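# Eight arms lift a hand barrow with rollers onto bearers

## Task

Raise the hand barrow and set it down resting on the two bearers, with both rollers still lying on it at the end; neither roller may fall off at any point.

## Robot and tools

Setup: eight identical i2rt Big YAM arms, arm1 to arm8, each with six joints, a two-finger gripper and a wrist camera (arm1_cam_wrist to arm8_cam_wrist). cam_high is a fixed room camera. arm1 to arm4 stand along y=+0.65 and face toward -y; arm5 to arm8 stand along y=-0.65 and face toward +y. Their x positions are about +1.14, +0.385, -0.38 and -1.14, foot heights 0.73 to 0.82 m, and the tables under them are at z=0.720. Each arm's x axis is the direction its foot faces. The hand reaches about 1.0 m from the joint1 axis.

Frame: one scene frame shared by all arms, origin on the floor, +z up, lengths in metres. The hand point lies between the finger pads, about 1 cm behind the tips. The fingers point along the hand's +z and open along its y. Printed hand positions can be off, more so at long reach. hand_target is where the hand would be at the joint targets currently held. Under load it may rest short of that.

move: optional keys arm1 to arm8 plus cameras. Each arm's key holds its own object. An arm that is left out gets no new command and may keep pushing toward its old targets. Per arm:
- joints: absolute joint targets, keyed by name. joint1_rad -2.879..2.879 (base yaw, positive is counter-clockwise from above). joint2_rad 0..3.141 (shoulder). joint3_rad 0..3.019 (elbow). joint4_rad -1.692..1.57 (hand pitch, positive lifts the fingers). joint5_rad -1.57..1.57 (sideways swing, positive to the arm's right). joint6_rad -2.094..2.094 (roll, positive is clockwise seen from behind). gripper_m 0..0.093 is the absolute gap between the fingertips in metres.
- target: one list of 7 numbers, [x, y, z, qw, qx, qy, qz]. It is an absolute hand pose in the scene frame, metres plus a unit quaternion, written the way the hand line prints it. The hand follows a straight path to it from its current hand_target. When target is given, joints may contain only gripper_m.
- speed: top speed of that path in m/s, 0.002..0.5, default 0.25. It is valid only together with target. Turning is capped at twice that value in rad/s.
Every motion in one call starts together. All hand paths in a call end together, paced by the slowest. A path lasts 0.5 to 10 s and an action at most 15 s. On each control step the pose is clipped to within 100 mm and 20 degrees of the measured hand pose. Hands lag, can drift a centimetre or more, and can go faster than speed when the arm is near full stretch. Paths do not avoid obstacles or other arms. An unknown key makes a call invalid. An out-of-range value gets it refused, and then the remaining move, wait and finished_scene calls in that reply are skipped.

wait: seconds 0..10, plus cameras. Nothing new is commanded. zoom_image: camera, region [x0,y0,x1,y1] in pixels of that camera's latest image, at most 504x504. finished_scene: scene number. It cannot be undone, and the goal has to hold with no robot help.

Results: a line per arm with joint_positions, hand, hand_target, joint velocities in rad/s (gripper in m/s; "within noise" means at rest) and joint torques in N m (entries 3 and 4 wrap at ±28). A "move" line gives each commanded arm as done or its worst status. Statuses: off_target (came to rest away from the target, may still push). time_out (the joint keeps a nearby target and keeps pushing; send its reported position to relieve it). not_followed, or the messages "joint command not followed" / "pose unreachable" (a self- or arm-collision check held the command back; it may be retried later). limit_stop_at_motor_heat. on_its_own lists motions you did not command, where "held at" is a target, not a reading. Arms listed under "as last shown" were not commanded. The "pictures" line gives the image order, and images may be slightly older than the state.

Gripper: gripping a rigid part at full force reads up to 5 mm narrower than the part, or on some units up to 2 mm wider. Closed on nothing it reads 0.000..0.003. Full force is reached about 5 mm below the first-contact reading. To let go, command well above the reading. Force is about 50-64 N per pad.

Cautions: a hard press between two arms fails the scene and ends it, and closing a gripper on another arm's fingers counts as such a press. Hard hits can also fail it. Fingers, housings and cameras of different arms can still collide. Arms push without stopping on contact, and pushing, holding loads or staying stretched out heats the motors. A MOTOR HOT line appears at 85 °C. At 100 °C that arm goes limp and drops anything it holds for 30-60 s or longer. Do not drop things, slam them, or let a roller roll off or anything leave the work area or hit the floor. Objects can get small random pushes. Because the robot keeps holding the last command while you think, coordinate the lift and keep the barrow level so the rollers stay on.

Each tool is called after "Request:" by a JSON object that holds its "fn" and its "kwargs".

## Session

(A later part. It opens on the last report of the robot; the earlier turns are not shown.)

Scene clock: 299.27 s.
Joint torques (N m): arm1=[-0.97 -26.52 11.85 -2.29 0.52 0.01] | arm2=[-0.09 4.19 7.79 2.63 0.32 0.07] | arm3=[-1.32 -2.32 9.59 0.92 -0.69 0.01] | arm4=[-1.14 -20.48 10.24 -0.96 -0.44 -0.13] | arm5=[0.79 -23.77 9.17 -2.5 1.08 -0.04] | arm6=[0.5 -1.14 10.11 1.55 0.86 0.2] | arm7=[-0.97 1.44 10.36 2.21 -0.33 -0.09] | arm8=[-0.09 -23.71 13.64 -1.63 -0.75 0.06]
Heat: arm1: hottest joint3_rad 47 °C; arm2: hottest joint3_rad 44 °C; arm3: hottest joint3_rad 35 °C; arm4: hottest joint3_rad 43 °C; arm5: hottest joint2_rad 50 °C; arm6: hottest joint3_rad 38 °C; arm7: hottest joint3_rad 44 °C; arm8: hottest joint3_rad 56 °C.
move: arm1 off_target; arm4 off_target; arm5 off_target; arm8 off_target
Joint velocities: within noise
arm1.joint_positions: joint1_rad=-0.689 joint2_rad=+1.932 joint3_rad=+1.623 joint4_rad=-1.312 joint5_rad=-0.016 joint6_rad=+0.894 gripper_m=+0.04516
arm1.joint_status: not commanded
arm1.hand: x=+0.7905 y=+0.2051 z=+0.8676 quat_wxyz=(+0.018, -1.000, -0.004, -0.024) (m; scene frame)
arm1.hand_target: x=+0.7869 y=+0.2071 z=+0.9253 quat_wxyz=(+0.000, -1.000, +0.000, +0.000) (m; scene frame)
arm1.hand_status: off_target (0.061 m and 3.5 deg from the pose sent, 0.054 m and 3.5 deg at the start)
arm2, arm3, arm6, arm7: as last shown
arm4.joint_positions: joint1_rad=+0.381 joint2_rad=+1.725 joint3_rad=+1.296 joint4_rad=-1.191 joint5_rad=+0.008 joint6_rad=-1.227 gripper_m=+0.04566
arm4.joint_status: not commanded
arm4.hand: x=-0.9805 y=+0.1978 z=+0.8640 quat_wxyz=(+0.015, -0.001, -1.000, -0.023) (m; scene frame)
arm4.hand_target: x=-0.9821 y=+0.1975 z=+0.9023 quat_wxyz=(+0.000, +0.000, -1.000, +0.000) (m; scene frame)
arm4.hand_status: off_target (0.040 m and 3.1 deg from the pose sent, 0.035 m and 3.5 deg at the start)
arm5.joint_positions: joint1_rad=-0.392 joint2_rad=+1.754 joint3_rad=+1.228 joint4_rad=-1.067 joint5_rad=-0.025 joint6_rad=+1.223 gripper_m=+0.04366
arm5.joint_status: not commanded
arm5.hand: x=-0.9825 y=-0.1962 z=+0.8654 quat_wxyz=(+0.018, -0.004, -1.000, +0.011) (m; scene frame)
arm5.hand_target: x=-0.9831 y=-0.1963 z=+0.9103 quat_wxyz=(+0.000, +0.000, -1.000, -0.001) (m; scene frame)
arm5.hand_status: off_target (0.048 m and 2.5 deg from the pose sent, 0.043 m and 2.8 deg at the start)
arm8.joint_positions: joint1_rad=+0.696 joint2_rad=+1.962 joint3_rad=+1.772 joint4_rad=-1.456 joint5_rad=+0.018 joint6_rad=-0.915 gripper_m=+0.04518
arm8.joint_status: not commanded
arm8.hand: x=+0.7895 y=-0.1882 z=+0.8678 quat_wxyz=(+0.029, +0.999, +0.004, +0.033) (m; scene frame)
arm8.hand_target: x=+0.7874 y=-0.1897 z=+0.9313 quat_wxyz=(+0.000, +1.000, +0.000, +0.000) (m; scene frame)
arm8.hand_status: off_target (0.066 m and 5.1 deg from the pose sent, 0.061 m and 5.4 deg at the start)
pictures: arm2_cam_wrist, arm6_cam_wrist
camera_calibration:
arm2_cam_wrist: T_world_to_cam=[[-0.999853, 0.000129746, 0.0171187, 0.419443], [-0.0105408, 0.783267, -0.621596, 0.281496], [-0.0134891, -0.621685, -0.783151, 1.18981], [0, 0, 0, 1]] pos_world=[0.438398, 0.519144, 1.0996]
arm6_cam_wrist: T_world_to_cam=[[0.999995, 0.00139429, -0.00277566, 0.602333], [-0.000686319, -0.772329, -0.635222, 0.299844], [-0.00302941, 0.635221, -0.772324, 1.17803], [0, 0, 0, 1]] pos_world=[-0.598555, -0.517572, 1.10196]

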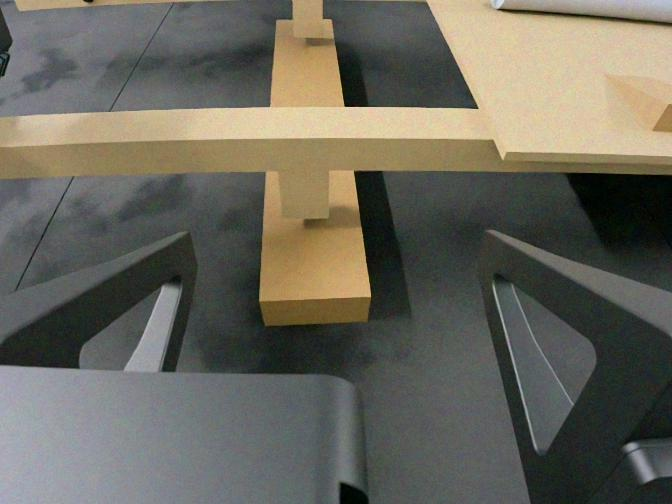

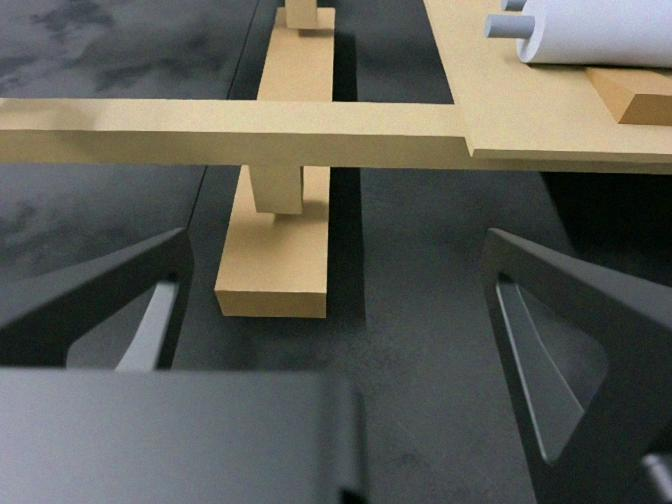

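Request:
{"fn": "move", "kwargs": {"arm1": {"target":[0.787,0.206,0.913,0,1,0,0],"speed":0.025}, "arm8": {"target":[0.786,-0.188,0.919,0,1,0,0],"speed":0.025}, "arm4": {"target":[-0.982,0.197,0.893,0,0,1,0],"speed":0.025}, "arm5": {"target":[-0.983,-0.196,0.902,0,0,1,0],"speed":0.025}, "cameras": ["arm2_cam_wrist","arm6_cam_wrist"]}}

Scene clock: 305.63 s.
Joint torques (N m): arm1=[-0.79 -26.7 10.82 -2.09 0.47 0.04] | arm2=[-0.09 4.19 7.8 2.65 0.31 0.07] | arm3=[-1.32 -2.32 9.58 0.92 -0.68 0.01] | arm4=[-1.08 -20.01 10.1 -0.9 -0.42 -0.13] | arm5=[0.85 -23.71 8.75 -2.41 1.08 -0.04] | arm6=[0.56 -1.03 10.1 1.58 0.87 0.21] | arm7=[-0.91 1.32 10.29 2.17 -0.35 -0.09] | arm8=[-0.15 -23.77 13.31 -1.65 -0.67 0.05]
Heat: arm1: hottest joint3_rad 47 °C; arm2: hottest joint3_rad 44 °C; arm3: hottest joint3_rad 35 °C; arm4: hottest joint3_rad 42 °C; arm5: hottest joint2_rad 50 °C; arm6: hottest joint3_rad 38 °C; arm7: hottest joint3_rad 44 °C; arm8: hottest joint3_rad 55 °C.
move: arm1 off_target; arm4 off_target; arm5 off_target; arm8 off_target
Joint velocities: within noise
arm1.joint_positions: joint1_rad=-0.689 joint2_rad=+1.944 joint3_rad=+1.605 joint4_rad=-1.279 joint5_rad=-0.016 joint6_rad=+0.894 gripper_m=+0.04516
arm1.joint_status: not commanded
arm1.hand: x=+0.7898 y=+0.2042 z=+0.8542 quat_wxyz=(+0.017, -1.000, -0.004, -0.023) (m; scene frame)
arm1.hand_target: x=+0.7876 y=+0.2067 z=+0.9102 quat_wxyz=(+0.000, -1.000, +0.000, +0.000) (m; scene frame)
arm1.hand_status: off_target (0.059 m and 3.3 deg from the pose sent, 0.045 m and 3.5 deg at the start)
arm2, arm3, arm6, arm7: as last shown
arm4.joint_positions: joint1_rad=+0.380 joint2_rad=+1.730 joint3_rad=+1.280 joint4_rad=-1.165 joint5_rad=+0.008 joint6_rad=-1.227 gripper_m=+0.04566
arm4.joint_status: not commanded
arm4.hand: x=-0.9808 y=+0.1984 z=+0.8559 quat_wxyz=(+0.014, -0.002, -1.000, -0.021) (m; scene frame)
arm4.hand_target: x=-0.9821 y=+0.1973 z=+0.8915 quat_wxyz=(+0.000, +0.000, -1.000, +0.000) (m; scene frame)
arm4.hand_status: off_target (0.037 m and 2.9 deg from the pose sent, 0.029 m and 3.1 deg at the start)
arm5.joint_positions: joint1_rad=-0.391 joint2_rad=+1.766 joint3_rad=+1.218 joint4_rad=-1.041 joint5_rad=-0.025 joint6_rad=+1.224 gripper_m=+0.04366
arm5.joint_status: not commanded
arm5.hand: x=-0.9826 y=-0.1954 z=+0.8566 quat_wxyz=(+0.018, -0.004, -1.000, +0.010) (m; scene frame)
arm5.hand_target: x=-0.9831 y=-0.1962 z=+0.8994 quat_wxyz=(+0.000, +0.000, -1.000, -0.001) (m; scene frame)
arm5.hand_status: off_target (0.045 m and 2.3 deg from the pose sent, 0.037 m and 2.5 deg at the start)
arm8.joint_positions: joint1_rad=+0.697 joint2_rad=+1.968 joint3_rad=+1.743 joint4_rad=-1.416 joint5_rad=+0.016 joint6_rad=-0.914 gripper_m=+0.04519
arm8.joint_status: not commanded
arm8.hand: x=+0.7889 y=-0.1884 z=+0.8536 quat_wxyz=(+0.028, +0.999, +0.004, +0.030) (m; scene frame)
arm8.hand_target: x=+0.7873 y=-0.1894 z=+0.9163 quat_wxyz=(+0.000, +1.000, +0.000, +0.000) (m; scene frame)
arm8.hand_status: off_target (0.065 m and 4.7 deg from the pose sent, 0.051 m and 5.1 deg at the start)
pictures: arm2_cam_wrist, arm6_cam_wrist
camera_calibration:
arm2_cam_wrist: T_world_to_cam=[[-0.999853, 0.000129746, 0.0171187, 0.419443], [-0.0105408, 0.783267, -0.621596, 0.281496], [-0.0134891, -0.621685, -0.783151, 1.18981], [0, 0, 0, 1]] pos_world=[0.438398, 0.519144, 1.0996]
arm6_cam_wrist: T_world_to_cam=[[0.999995, 0.00139429, -0.00277566, 0.602333], [-0.000686319, -0.772329, -0.635222, 0.299844], [-0.00302941, 0.635221, -0.772324, 1.17803], [0, 0, 0, 1]] pos_world=[-0.598555, -0.517572, 1.10196]

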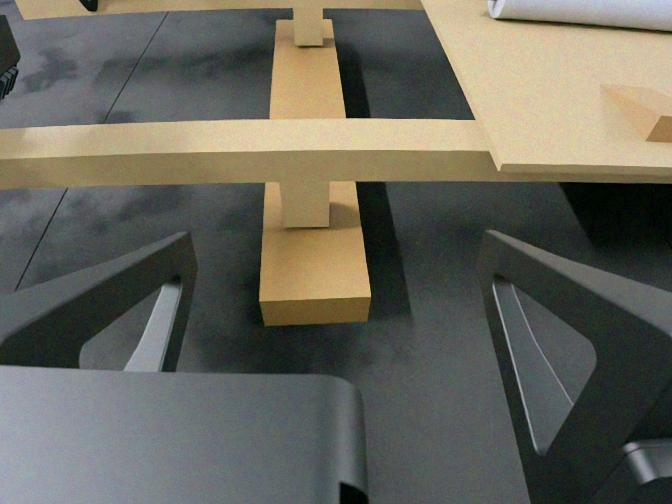

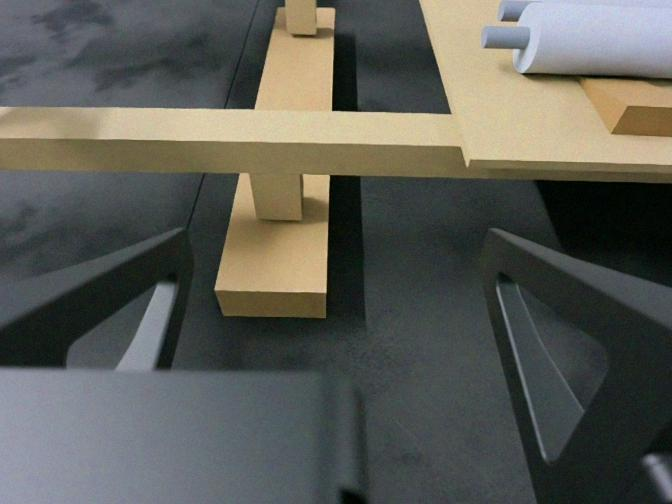

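Request:
{"fn": "move", "kwargs": {"arm1": {"target":[0.787,0.205,0.904,0,1,0,0],"speed":0.02}, "arm8": {"target":[0.786,-0.188,0.910,0,1,0,0],"speed":0.02}, "arm4": {"target":[-0.982,0.197,0.884,0,0,1,0],"speed":0.02}, "arm5": {"target":[-0.983,-0.196,0.893,0,0,1,0],"speed":0.02}, "cameras": ["arm2_cam_wrist","arm6_cam_wrist","arm3_cam_wrist","arm7_cam_wrist"]}}

Scene clock: 308.13 s.
Joint torques (N m): arm1=[-0.91 -26.75 10.56 -1.95 0.5 0.04] | arm2=[-0.09 4.19 7.79 2.63 0.32 0.07] | arm3=[-1.26 -2.37 9.59 0.94 -0.68 0.01] | arm4=[-1.08 -20.01 9.83 -0.84 -0.4 -0.13] | arm5=[0.85 -23.77 8.43 -2.28 1.04 -0.05] | arm6=[0.62 -1.03 10.09 1.59 0.86 0.2] | arm7=[-0.62 1.32 10.4 2.15 -0.33 -0.09] | arm8=[-0.15 -23.59 12.94 -1.62 -0.63 0.05]
Heat: arm1: hottest joint3_rad 46 °C; arm2: hottest joint3_rad 44 °C; arm3: hottest joint3_rad 35 °C; arm4: hottest joint3_rad 42 °C; arm5: hottest joint2_rad 49 °C; arm6: hottest joint3_rad 38 °C; arm7: hottest joint3_rad 44 °C; arm8: hottest joint3_rad 55 °C.
move: arm1 off_target; arm4 off_target; arm5 off_target; arm8 off_target
Joint velocities: within noise
arm1.joint_positions: joint1_rad=-0.689 joint2_rad=+1.950 joint3_rad=+1.595 joint4_rad=-1.262 joint5_rad=-0.016 joint6_rad=+0.894 gripper_m=+0.04516
arm1.joint_status: not commanded
arm1.hand: x=+0.7896 y=+0.2039 z=+0.8477 quat_wxyz=(+0.016, -1.000, -0.004, -0.022) (m; scene frame)
arm1.hand_target: x=+0.7876 y=+0.2057 z=+0.9015 quat_wxyz=(+0.000, -1.000, +0.000, +0.000) (m; scene frame)
arm1.hand_status: off_target (0.056 m and 3.2 deg from the pose sent, 0.050 m and 3.3 deg at the start)
arm2, arm3, arm6: as last shown
arm4.joint_positions: joint1_rad=+0.380 joint2_rad=+1.738 joint3_rad=+1.268 joint4_rad=-1.143 joint5_rad=+0.007 joint6_rad=-1.227 gripper_m=+0.04566
arm4.joint_status: not commanded
arm4.hand: x=-0.9809 y=+0.1983 z=+0.8480 quat_wxyz=(+0.013, -0.002, -1.000, -0.020) (m; scene frame)
arm4.hand_target: x=-0.9821 y=+0.1974 z=+0.8824 quat_wxyz=(+0.000, +0.000, -1.000, +0.000) (m; scene frame)
arm4.hand_status: off_target (0.036 m and 2.8 deg from the pose sent, 0.028 m and 2.9 deg at the start)
arm5.joint_positions: joint1_rad=-0.391 joint2_rad=+1.775 joint3_rad=+1.209 joint4_rad=-1.022 joint5_rad=-0.023 joint6_rad=+1.224 gripper_m=+0.04366
arm5.joint_status: not commanded
arm5.hand: x=-0.9824 y=-0.1957 z=+0.8491 quat_wxyz=(+0.017, -0.004, -1.000, +0.010) (m; scene frame)
arm5.hand_target: x=-0.9830 y=-0.1962 z=+0.8905 quat_wxyz=(+0.000, +0.000, -1.000, -0.001) (m; scene frame)
arm5.hand_status: off_target (0.044 m and 2.3 deg from the pose sent, 0.036 m and 2.3 deg at the start)
arm7.joint_positions: joint1_rad=-0.870 joint2_rad=+0.000 joint3_rad=+0.351 joint4_rad=-0.784 joint5_rad=-0.846 joint6_rad=-0.305 gripper_m=+0.08990
arm7.joint_status: not commanded
arm7.hand: x=+0.4378 y=-0.4403 z=+0.9969 quat_wxyz=(-0.417, +0.559, -0.570, -0.435) (m; scene frame)
arm7.hand_target: x=+0.4399 y=-0.4401 z=+1.0000 quat_wxyz=(-0.431, +0.561, -0.561, -0.431) (m; scene frame)
arm7.hand_status: not commanded
arm8.joint_positions: joint1_rad=+0.697 joint2_rad=+1.969 joint3_rad=+1.729 joint4_rad=-1.396 joint5_rad=+0.015 joint6_rad=-0.914 gripper_m=+0.04519
arm8.joint_status: not commanded
arm8.hand: x=+0.7888 y=-0.1887 z=+0.8472 quat_wxyz=(+0.027, +0.999, +0.004, +0.029) (m; scene frame)
arm8.hand_target: x=+0.7871 y=-0.1892 z=+0.9074 quat_wxyz=(+0.000, +1.000, +0.000, +0.000) (m; scene frame)
arm8.hand_status: off_target (0.063 m and 4.6 deg from the pose sent, 0.056 m and 4.7 deg at the start)
pictures: arm2_cam_wrist, arm3_cam_wrist, arm6_cam_wrist, arm7_cam_wrist
camera_calibration:
arm2_cam_wrist: T_world_to_cam=[[-0.999853, 0.000129746, 0.0171187, 0.419443], [-0.0105408, 0.783267, -0.621596, 0.281496], [-0.0134891, -0.621685, -0.783151, 1.18981], [0, 0, 0, 1]] pos_world=[0.438398, 0.519144, 1.0996]
arm3_cam_wrist: T_world_to_cam=[[-0.999993, -0.00146021, -0.00347075, -0.588567], [0.00110929, 0.766596, -0.642129, 0.306902], [0.00359831, -0.642129, -0.766588, 1.17314], [0, 0, 0, 1]] pos_world=[-0.593124, 0.517178, 1.09434]
arm6_cam_wrist: T_world_to_cam=[[0.999995, 0.00139429, -0.00277566, 0.602333], [-0.000686319, -0.772329, -0.635222, 0.299844], [-0.00302941, 0.635221, -0.772324, 1.17803], [0, 0, 0, 1]] pos_world=[-0.598555, -0.517572, 1.10196]
arm7_cam_wrist: T_world_to_cam=[[0.999761, -0.00726291, -0.020601, -0.420984], [-0.0184972, -0.783139, -0.621571, 0.287887], [-0.011619, 0.621804, -0.783087, 1.18632], [0, 0, 0, 1]] pos_world=[0.439992, -0.515263, 1.09926]

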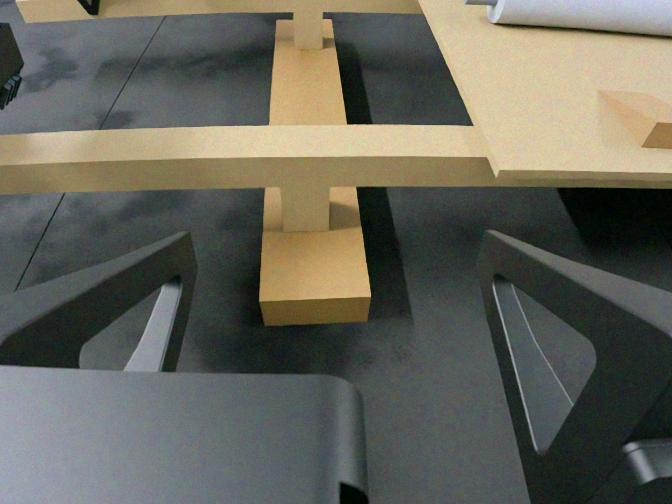

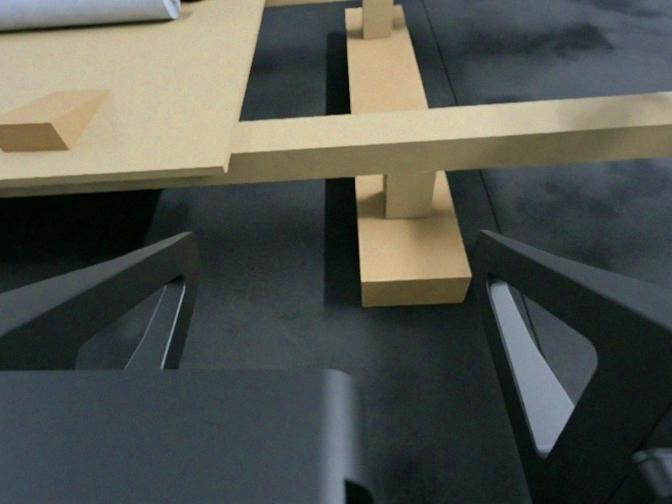

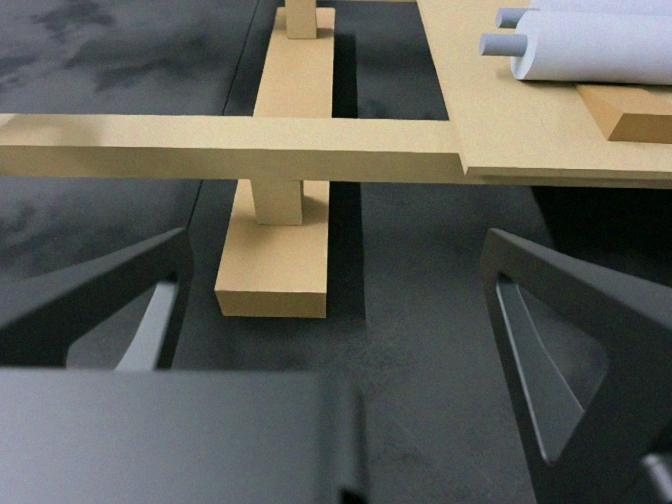

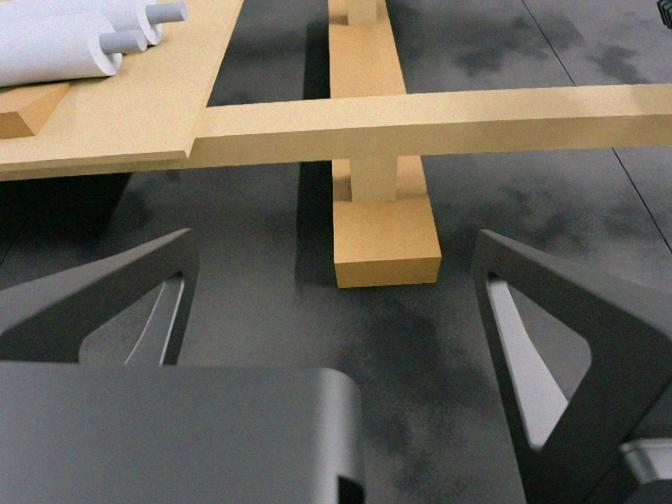

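Request:
{"fn": "move", "kwargs": {"arm1": {"target":[0.788,0.205,0.896,0,1,0,0],"speed":0.02}, "arm8": {"target":[0.787,-0.188,0.902,0,1,0,0],"speed":0.02}, "arm4": {"target":[-0.981,0.198,0.877,0,0,1,0],"speed":0.02}, "arm5": {"target":[-0.982,-0.196,0.886,0,0,1,0],"speed":0.02}, "cameras": []}}

Request:
{"fn": "move", "kwargs": {"arm1": {"target":[0.788,0.204,0.886,0,1,0,0],"speed":0.02}, "arm8": {"target":[0.787,-0.188,0.892,0,1,0,0],"speed":0.02}, "arm4": {"target":[-0.981,0.198,0.868,0,0,1,0],"speed":0.02}, "arm5": {"target":[-0.982,-0.196,0.877,0,0,1,0],"speed":0.02}, "cameras": ["arm2_cam_wrist","arm6_cam_wrist","arm3_cam_wrist","arm7_cam_wrist"]}}

Scene clock: 311.77 s.
Joint torques (N m): arm1=[-0.62 -26.29 9.58 -1.36 0.51 0.04] | arm2=[-0.09 4.19 7.79 2.63 0.32 0.07] | arm3=[-1.26 -2.32 9.58 0.92 -0.68 0.01] | arm4=[-0.85 -19.6 9.26 -0.58 -0.39 -0.1] | arm5=[0.62 -23.06 8.14 -1.98 1.01 -0.06] | arm6=[0.5 -1.03 10.1 1.55 0.86 0.21] | arm7=[-0.79 1.55 10.37 2.15 -0.35 -0.09] | arm8=[-0.26 -23.36 11.74 -1.03 -0.6 0.03]
Heat: arm1: hottest joint3_rad 46 °C; arm2: hottest joint3_rad 44 °C; arm3: hottest joint3_rad 35 °C; arm4: hottest joint3_rad 41 °C; arm5: hottest joint2_rad 48 °C; arm6: hottest joint3_rad 38 °C; arm7: hottest joint3_rad 44 °C; arm8: hottest joint3_rad 54 °C.
move: arm1 off_target; arm4 off_target; arm5 off_target; arm8 off_target
Joint velocities: within noise
arm1.joint_positions: joint1_rad=-0.689 joint2_rad=+1.950 joint3_rad=+1.593 joint4_rad=-1.258 joint5_rad=-0.016 joint6_rad=+0.894 gripper_m=+0.04516
arm1.joint_status: not commanded
arm1.hand: x=+0.7897 y=+0.2041 z=+0.8467 quat_wxyz=(+0.016, -1.000, -0.005, -0.022) (m; scene frame)
arm1.hand_target: x=+0.7884 y=+0.2055 z=+0.8939 quat_wxyz=(+0.000, -1.000, +0.000, +0.000) (m; scene frame)
arm1.hand_status: off_target (0.049 m and 3.1 deg from the pose sent, 0.048 m and 3.2 deg at the start)
arm2, arm3, arm6, arm7: as last shown
arm4.joint_positions: joint1_rad=+0.380 joint2_rad=+1.738 joint3_rad=+1.262 joint4_rad=-1.133 joint5_rad=+0.007 joint6_rad=-1.227 gripper_m=+0.04566
arm4.joint_status: not commanded
arm4.hand: x=-0.9809 y=+0.1982 z=+0.8460 quat_wxyz=(+0.013, -0.002, -1.000, -0.018) (m; scene frame)
arm4.hand_target: x=-0.9811 y=+0.1981 z=+0.8759 quat_wxyz=(+0.000, +0.000, -1.000, +0.000) (m; scene frame)
arm4.hand_status: off_target (0.031 m and 2.5 deg from the pose sent, 0.029 m and 2.7 deg at the start)
arm5.joint_positions: joint1_rad=-0.391 joint2_rad=+1.777 joint3_rad=+1.206 joint4_rad=-1.015 joint5_rad=-0.023 joint6_rad=+1.224 gripper_m=+0.04366
arm5.joint_status: not commanded
arm5.hand: x=-0.9825 y=-0.1956 z=+0.8473 quat_wxyz=(+0.016, -0.004, -1.000, +0.009) (m; scene frame)
arm5.hand_target: x=-0.9821 y=-0.1961 z=+0.8840 quat_wxyz=(+0.000, +0.000, -1.000, -0.001) (m; scene frame)
arm5.hand_status: off_target (0.039 m and 2.2 deg from the pose sent, 0.037 m and 2.3 deg at the start)
arm8.joint_positions: joint1_rad=+0.697 joint2_rad=+1.969 joint3_rad=+1.726 joint4_rad=-1.393 joint5_rad=+0.014 joint6_rad=-0.913 gripper_m=+0.04519
arm8.joint_status: not commanded
arm8.hand: x=+0.7887 y=-0.1888 z=+0.8464 quat_wxyz=(+0.027, +0.999, +0.003, +0.028) (m; scene frame)
arm8.hand_target: x=+0.7878 y=-0.1889 z=+0.8999 quat_wxyz=(+0.000, +1.000, +0.000, +0.000) (m; scene frame)
arm8.hand_status: off_target (0.056 m and 4.5 deg from the pose sent, 0.055 m and 4.6 deg at the start)
pictures: none
No camera images: "cameras" was empty.

Scene clock: 312.73 s.
Joint torques (N m): arm1=[-0.56 -25.52 9.05 -0.76 0.49 0.05] | arm2=[-0.09 4.19 7.77 2.63 0.32 0.07] | arm3=[-1.32 -2.32 9.58 0.92 -0.68 0.01] | arm4=[-0.91 -18.9 8.42 0.03 -0.36 -0.11] | arm5=[0.67 -22.24 7.54 -1.36 1 -0.07] | arm6=[0.5 -1.03 10.1 1.58 0.86 0.2] | arm7=[-0.91 1.49 10.36 2.13 -0.34 -0.09] | arm8=[-0.26 -22.65 10.86 -0.51 -0.53 0.03]
Heat: arm1: hottest joint3_rad 46 °C; arm2: hottest joint3_rad 44 °C; arm3: hottest joint3_rad 35 °C; arm4: hottest joint3_rad 41 °C; arm5: hottest joint2_rad 48 °C; arm6: hottest joint3_rad 38 °C; arm7: hottest joint3_rad 44 °C; arm8: hottest joint3_rad 54 °C.
move: arm1 off_target; arm4 off_target; arm5 off_target; arm8 off_target
Joint velocities: within noise
arm1.joint_positions: joint1_rad=-0.689 joint2_rad=+1.948 joint3_rad=+1.589 joint4_rad=-1.252 joint5_rad=-0.016 joint6_rad=+0.894 gripper_m=+0.04516
arm1.joint_status: not commanded
arm1.hand: x=+0.7896 y=+0.2041 z=+0.8462 quat_wxyz=(+0.015, -1.000, -0.005, -0.020) (m; scene frame)
arm1.hand_target: x=+0.7882 y=+0.2044 z=+0.8847 quat_wxyz=(+0.000, -1.000, +0.000, +0.000) (m; scene frame)
arm1.hand_status: off_target (0.040 m and 2.9 deg from the pose sent, 0.039 m and 3.1 deg at the start)
arm2, arm3, arm6, arm7: as last shown
arm4.joint_positions: joint1_rad=+0.380 joint2_rad=+1.738 joint3_rad=+1.260 joint4_rad=-1.130 joint5_rad=+0.006 joint6_rad=-1.227 gripper_m=+0.04566
arm4.joint_status: not commanded
arm4.hand: x=-0.9808 y=+0.1985 z=+0.8451 quat_wxyz=(+0.012, -0.002, -1.000, -0.018) (m; scene frame)
arm4.hand_target: x=-0.9810 y=+0.1980 z=+0.8674 quat_wxyz=(+0.000, +0.000, -1.000, +0.000) (m; scene frame)
arm4.hand_status: off_target (0.023 m and 2.4 deg from the pose sent, 0.022 m and 2.5 deg at the start)
arm5.joint_positions: joint1_rad=-0.391 joint2_rad=+1.777 joint3_rad=+1.204 joint4_rad=-1.012 joint5_rad=-0.023 joint6_rad=+1.224 gripper_m=+0.04366
arm5.joint_status: not commanded
arm5.hand: x=-0.9826 y=-0.1959 z=+0.8466 quat_wxyz=(+0.016, -0.004, -1.000, +0.009) (m; scene frame)
arm5.hand_target: x=-0.9820 y=-0.1961 z=+0.8757 quat_wxyz=(+0.000, +0.000, -1.000, +0.000) (m; scene frame)
arm5.hand_status: off_target (0.030 m and 2.1 deg from the pose sent, 0.030 m and 2.2 deg at the start)
arm8.joint_positions: joint1_rad=+0.697 joint2_rad=+1.967 joint3_rad=+1.720 joint4_rad=-1.385 joint5_rad=+0.012 joint6_rad=-0.913 gripper_m=+0.04519
arm8.joint_status: not commanded
arm8.hand: x=+0.7885 y=-0.1891 z=+0.8453 quat_wxyz=(+0.026, +0.999, +0.003, +0.026) (m; scene frame)
arm8.hand_target: x=+0.7876 y=-0.1887 z=+0.8904 quat_wxyz=(+0.000, +1.000, +0.000, +0.000) (m; scene frame)
arm8.hand_status: off_target (0.047 m and 4.2 deg from the pose sent, 0.046 m and 4.5 deg at the start)
pictures: arm2_cam_wrist, arm3_cam_wrist, arm6_cam_wrist, arm7_cam_wrist
camera_calibration:
arm2_cam_wrist: T_world_to_cam=[[-0.999853, 0.000129746, 0.0171187, 0.419443], [-0.0105408, 0.783267, -0.621596, 0.281496], [-0.0134891, -0.621685, -0.783151, 1.18981], [0, 0, 0, 1]] pos_world=[0.438398, 0.519144, 1.0996]
arm3_cam_wrist: T_world_to_cam=[[-0.999993, -0.00146021, -0.00347075, -0.588567], [0.00110929, 0.766596, -0.642129, 0.306902], [0.00359831, -0.642129, -0.766588, 1.17314], [0, 0, 0, 1]] pos_world=[-0.593124, 0.517178, 1.09434]
arm6_cam_wrist: T_world_to_cam=[[0.999995, 0.00139429, -0.00277566, 0.602333], [-0.000686319, -0.772329, -0.635222, 0.299844], [-0.00302941, 0.635221, -0.772324, 1.17803], [0, 0, 0, 1]] pos_world=[-0.598555, -0.517572, 1.10196]
arm7_cam_wrist: T_world_to_cam=[[0.999761, -0.00726291, -0.020601, -0.420984], [-0.0184972, -0.783139, -0.621571, 0.287887], [-0.011619, 0.621804, -0.783087, 1.18632], [0, 0, 0, 1]] pos_world=[0.439992, -0.515263, 1.09926]

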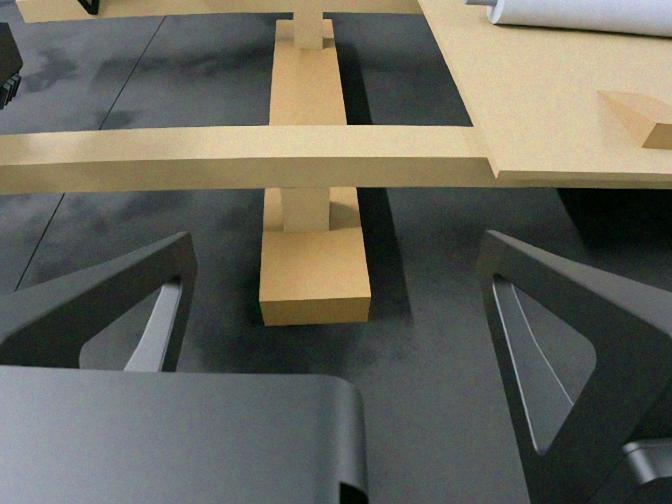

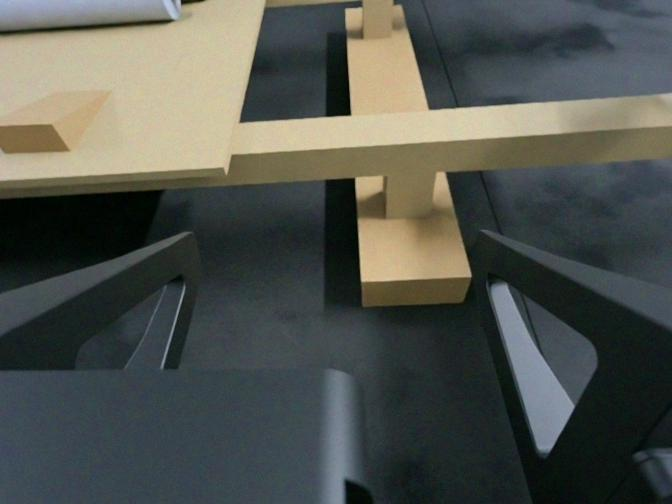

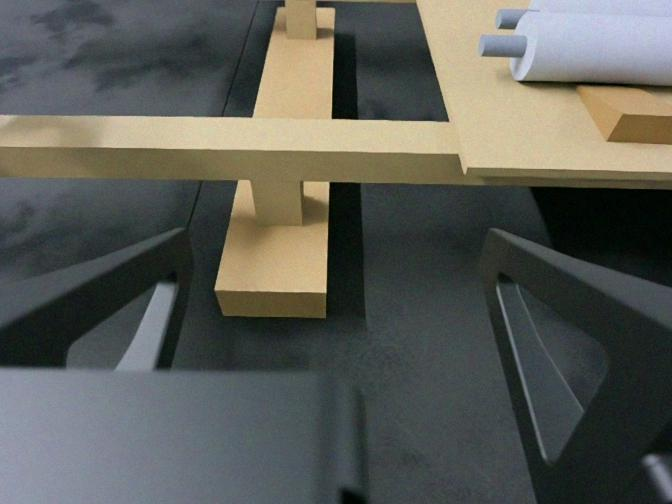

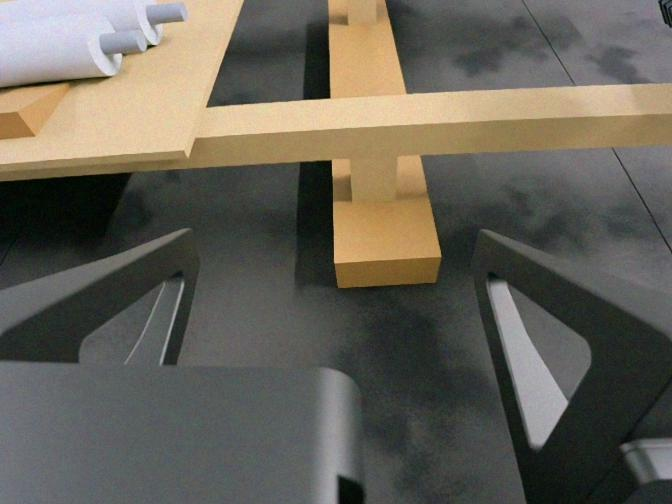

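Request:
{"fn": "move", "kwargs": {"arm1": {"target":[0.7893,0.204,0.866,0,1,0,0],"speed":0.03}, "arm8": {"target":[0.788,-0.189,0.868,0,1,0,0],"speed":0.03}, "arm4": {"target":[-0.981,0.1985,0.856,0,0,1,0],"speed":0.03}, "arm5": {"target":[-0.9825,-0.196,0.860,0,0,1,0],"speed":0.03}, "cameras": []}}

Request:
{"fn": "move", "kwargs": {"arm1": {"target":[0.7893,0.204,0.847,0,1,0,0],"speed":0.03}, "arm8": {"target":[0.788,-0.189,0.846,0,1,0,0],"speed":0.03}, "arm4": {"target":[-0.981,0.1985,0.843,0,0,1,0],"speed":0.03}, "arm5": {"target":[-0.9825,-0.196,0.845,0,0,1,0],"speed":0.03}, "cameras": ["arm2_cam_wrist","arm6_cam_wrist","arm1_cam_wrist","arm4_cam_wrist"]}}

Scene clock: 316.60 s.
Joint torques (N m): arm1=[-0.32 -23.53 7.98 0.18 0.24 0.07] | arm2=[-0.09 4.13 7.79 2.63 0.32 0.07] | arm3=[-1.32 -2.32 9.61 0.92 -0.68 0.01] | arm4=[-0.85 -17.49 7.62 0.57 -0.22 -0.1] | arm5=[0.62 -20.31 6.53 -0.16 0.95 -0.06] | arm6=[0.56 -1.14 10.09 1.59 0.86 0.2] | arm7=[-0.85 1.38 10.35 2.13 -0.35 -0.08] | arm8=[-0.32 -20.48 9.31 0.08 -0.21 0.03]
Heat: arm1: hottest joint3_rad 45 °C; arm2: hottest joint3_rad 44 °C; arm3: hottest joint3_rad 35 °C; arm4: hottest joint3_rad 41 °C; arm5: hottest joint2_rad 47 °C; arm6: hottest joint3_rad 38 °C; arm7: hottest joint3_rad 44 °C; arm8: hottest joint3_rad 53 °C.
move: arm1 off_target; arm4 off_target; arm5 off_target; arm8 off_target
Joint velocities: within noise
arm1.joint_positions: joint1_rad=-0.689 joint2_rad=+1.938 joint3_rad=+1.572 joint4_rad=-1.229 joint5_rad=-0.009 joint6_rad=+0.894 gripper_m=+0.04516
arm1.joint_status: not commanded
arm1.hand: x=+0.7887 y=+0.2049 z=+0.8456 quat_wxyz=(+0.010, -1.000, -0.005, -0.012) (m; scene frame)
arm1.hand_target: x=+0.7893 y=+0.2041 z=+0.8656 quat_wxyz=(+0.000, -1.000, +0.000, +0.000) (m; scene frame)
arm1.hand_status: off_target (0.020 m and 1.9 deg from the pose sent, 0.020 m and 2.9 deg at the start)
arm2, arm3, arm6, arm7: as last shown
arm4.joint_positions: joint1_rad=+0.380 joint2_rad=+1.733 joint3_rad=+1.251 joint4_rad=-1.114 joint5_rad=+0.002 joint6_rad=-1.227 gripper_m=+0.04566
arm4.joint_status: not commanded
arm4.hand: x=-0.9800 y=+0.1982 z=+0.8447 quat_wxyz=(+0.008, -0.002, -1.000, -0.012) (m; scene frame)
arm4.hand_target: x=-0.9810 y=+0.1985 z=+0.8559 quat_wxyz=(+0.000, +0.000, -1.000, +0.000) (m; scene frame)
arm4.hand_status: off_target (0.011 m and 1.7 deg from the pose sent, 0.011 m and 2.5 deg at the start)
arm5.joint_positions: joint1_rad=-0.390 joint2_rad=+1.777 joint3_rad=+1.199 joint4_rad=-1.005 joint5_rad=-0.021 joint6_rad=+1.225 gripper_m=+0.04366
arm5.joint_status: not commanded
arm5.hand: x=-0.9828 y=-0.1962 z=+0.8453 quat_wxyz=(+0.015, -0.004, -1.000, +0.007) (m; scene frame)
arm5.hand_target: x=-0.9825 y=-0.1959 z=+0.8597 quat_wxyz=(+0.000, +0.000, -1.000, +0.000) (m; scene frame)
arm5.hand_status: off_target (0.015 m and 1.9 deg from the pose sent, 0.013 m and 2.1 deg at the start)
arm8.joint_positions: joint1_rad=+0.697 joint2_rad=+1.951 joint3_rad=+1.693 joint4_rad=-1.344 joint5_rad=+0.003 joint6_rad=-0.913 gripper_m=+0.04519
arm8.joint_status: not commanded
arm8.hand: x=+0.7865 y=-0.1890 z=+0.8442 quat_wxyz=(+0.017, +1.000, +0.003, +0.013) (m; scene frame)
arm8.hand_target: x=+0.7881 y=-0.1891 z=+0.8676 quat_wxyz=(+0.000, +1.000, +0.000, +0.000) (m; scene frame)
arm8.hand_status: off_target (0.024 m and 2.5 deg from the pose sent, 0.023 m and 4.2 deg at the start)
pictures: none
No camera images: "cameras" was empty.

Scene clock: 317.80 s.
Joint torques (N m): arm1=[-0.26 -21.13 6.84 0.98 0.12 0.09] | arm2=[-0.03 4.19 7.79 2.63 0.32 0.07] | arm3=[-1.32 -2.32 9.59 0.92 -0.69 0.01] | arm4=[-0.79 -15.97 6.83 1.17 -0.09 -0.08] | arm5=[0.56 -18.14 5.85 0.69 0.74 -0.09] | arm6=[0.5 -1.03 10.06 1.59 0.86 0.2] | arm7=[-0.79 1.44 10.33 2.15 -0.33 -0.09] | arm8=[-0.26 -18.2 8.25 0.66 0.08 0.03]
Heat: arm1: hottest joint3_rad 45 °C; arm2: hottest joint3_rad 44 °C; arm3: hottest joint3_rad 35 °C; arm4: hottest joint3_rad 41 °C; arm5: hottest joint2_rad 47 °C; arm6: hottest joint3_rad 38 °C; arm7: hottest joint3_rad 44 °C; arm8: hottest joint3_rad 53 °C.
move: arm1 done; arm4 done; arm5 done; arm8 done
Joint velocities: within noise
arm1.joint_positions: joint1_rad=-0.688 joint2_rad=+1.930 joint3_rad=+1.559 joint4_rad=-1.206 joint5_rad=-0.005 joint6_rad=+0.894 gripper_m=+0.04514
arm1.joint_status: not commanded
arm1.hand: x=+0.7877 y=+0.2041 z=+0.8451 quat_wxyz=(+0.005, -1.000, -0.005, -0.005) (m; scene frame)
arm1.hand_target: x=+0.7893 y=+0.2040 z=+0.8471 quat_wxyz=(+0.000, -1.000, +0.000, +0.000) (m; scene frame)
arm1.hand_status: done (0.002 m and 1.0 deg from the pose sent, 0.002 m and 1.9 deg at the start)
arm2, arm3, arm6, arm7: as last shown
arm4.joint_positions: joint1_rad=+0.379 joint2_rad=+1.729 joint3_rad=+1.244 joint4_rad=-1.099 joint5_rad=-0.002 joint6_rad=-1.229 gripper_m=+0.04566
arm4.joint_status: not commanded
arm4.hand: x=-0.9792 y=+0.1976 z=+0.8440 quat_wxyz=(+0.004, -0.001, -1.000, -0.008) (m; scene frame)
arm4.hand_target: x=-0.9810 y=+0.1985 z=+0.8430 quat_wxyz=(+0.000, +0.000, -1.000, +0.000) (m; scene frame)
arm4.hand_status: done (0.002 m and 1.0 deg from the pose sent, 0.002 m and 1.7 deg at the start)
arm5.joint_positions: joint1_rad=-0.388 joint2_rad=+1.773 joint3_rad=+1.192 joint4_rad=-0.990 joint5_rad=-0.016 joint6_rad=+1.226 gripper_m=+0.04363
arm5.joint_status: not commanded
arm5.hand: x=-0.9826 y=-0.1956 z=+0.8445 quat_wxyz=(+0.010, -0.003, -1.000, +0.003) (m; scene frame)
arm5.hand_target: x=-0.9825 y=-0.1960 z=+0.8449 quat_wxyz=(+0.000, +0.000, -1.000, +0.000) (m; scene frame)
arm5.hand_status: done (0.001 m and 1.3 deg from the pose sent, 0.000 m and 2.0 deg at the start)
arm8.joint_positions: joint1_rad=+0.696 joint2_rad=+1.938 joint3_rad=+1.670 joint4_rad=-1.310 joint5_rad=-0.005 joint6_rad=-0.913 gripper_m=+0.04518
arm8.joint_status: not commanded
arm8.hand: x=+0.7852 y=-0.1893 z=+0.8427 quat_wxyz=(+0.010, +1.000, +0.002, +0.003) (m; scene frame)
arm8.hand_target: x=+0.7880 y=-0.1890 z=+0.8459 quat_wxyz=(+0.000, +1.000, +0.000, +0.000) (m; scene frame)
arm8.hand_status: done (0.004 m and 1.2 deg from the pose sent, 0.002 m and 2.5 deg at the start)
pictures: arm1_cam_wrist, arm2_cam_wrist, arm4_cam_wrist, arm6_cam_wrist
camera_calibration:
arm1_cam_wrist: T_world_to_cam=[[-0.00293938, 0.999991, 0.00312954, -0.203326], [0.808975, 0.000538214, 0.587843, -1.1287], [0.587836, 0.00425961, -0.808969, 0.34788], [0, 0, 0, 1]] pos_world=[0.707997, 0.20245, 0.94556]
arm2_cam_wrist: T_world_to_cam=[[-0.999853, 0.000129746, 0.0171187, 0.419443], [-0.0105408, 0.783267, -0.621596, 0.281496], [-0.0134891, -0.621685, -0.783151, 1.18981], [0, 0, 0, 1]] pos_world=[0.438398, 0.519144, 1.0996]
arm4_cam_wrist: T_world_to_cam=[[-0.024018, -0.999547, -0.0181277, 0.192675], [-0.812349, 0.00894476, 0.583103, -1.2842], [-0.582677, 0.028731, -0.812196, 0.236379], [0, 0, 0, 1]] pos_world=[-0.900858, 0.197283, 0.944299]
arm6_cam_wrist: T_world_to_cam=[[0.999995, 0.00139429, -0.00277566, 0.602333], [-0.000686319, -0.772329, -0.635222, 0.299844], [-0.00302941, 0.635221, -0.772324, 1.17803], [0, 0, 0, 1]] pos_world=[-0.598555, -0.517572, 1.10196]

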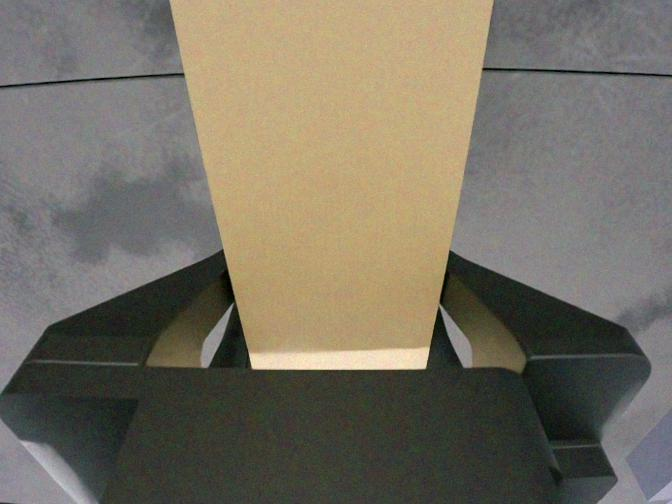

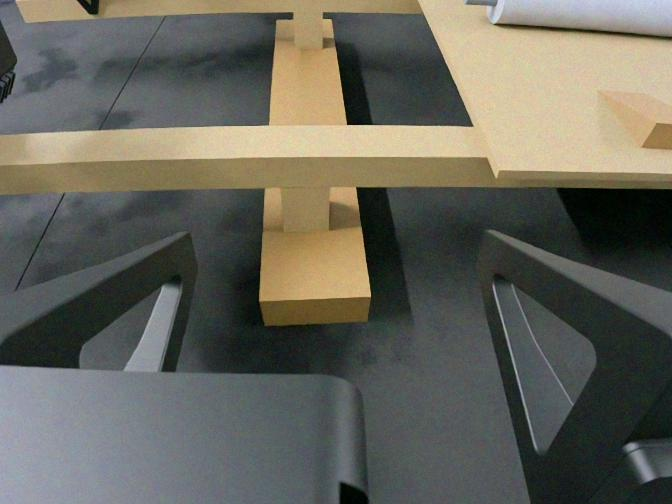

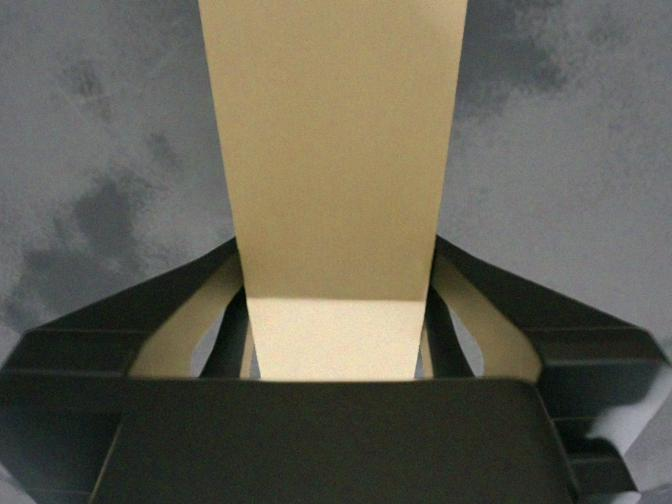

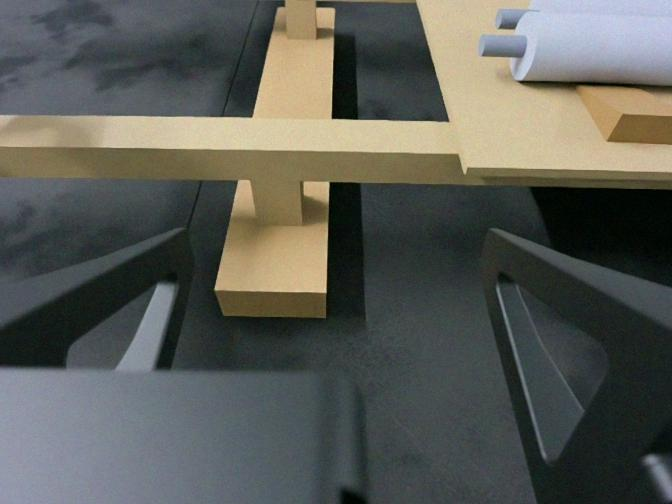

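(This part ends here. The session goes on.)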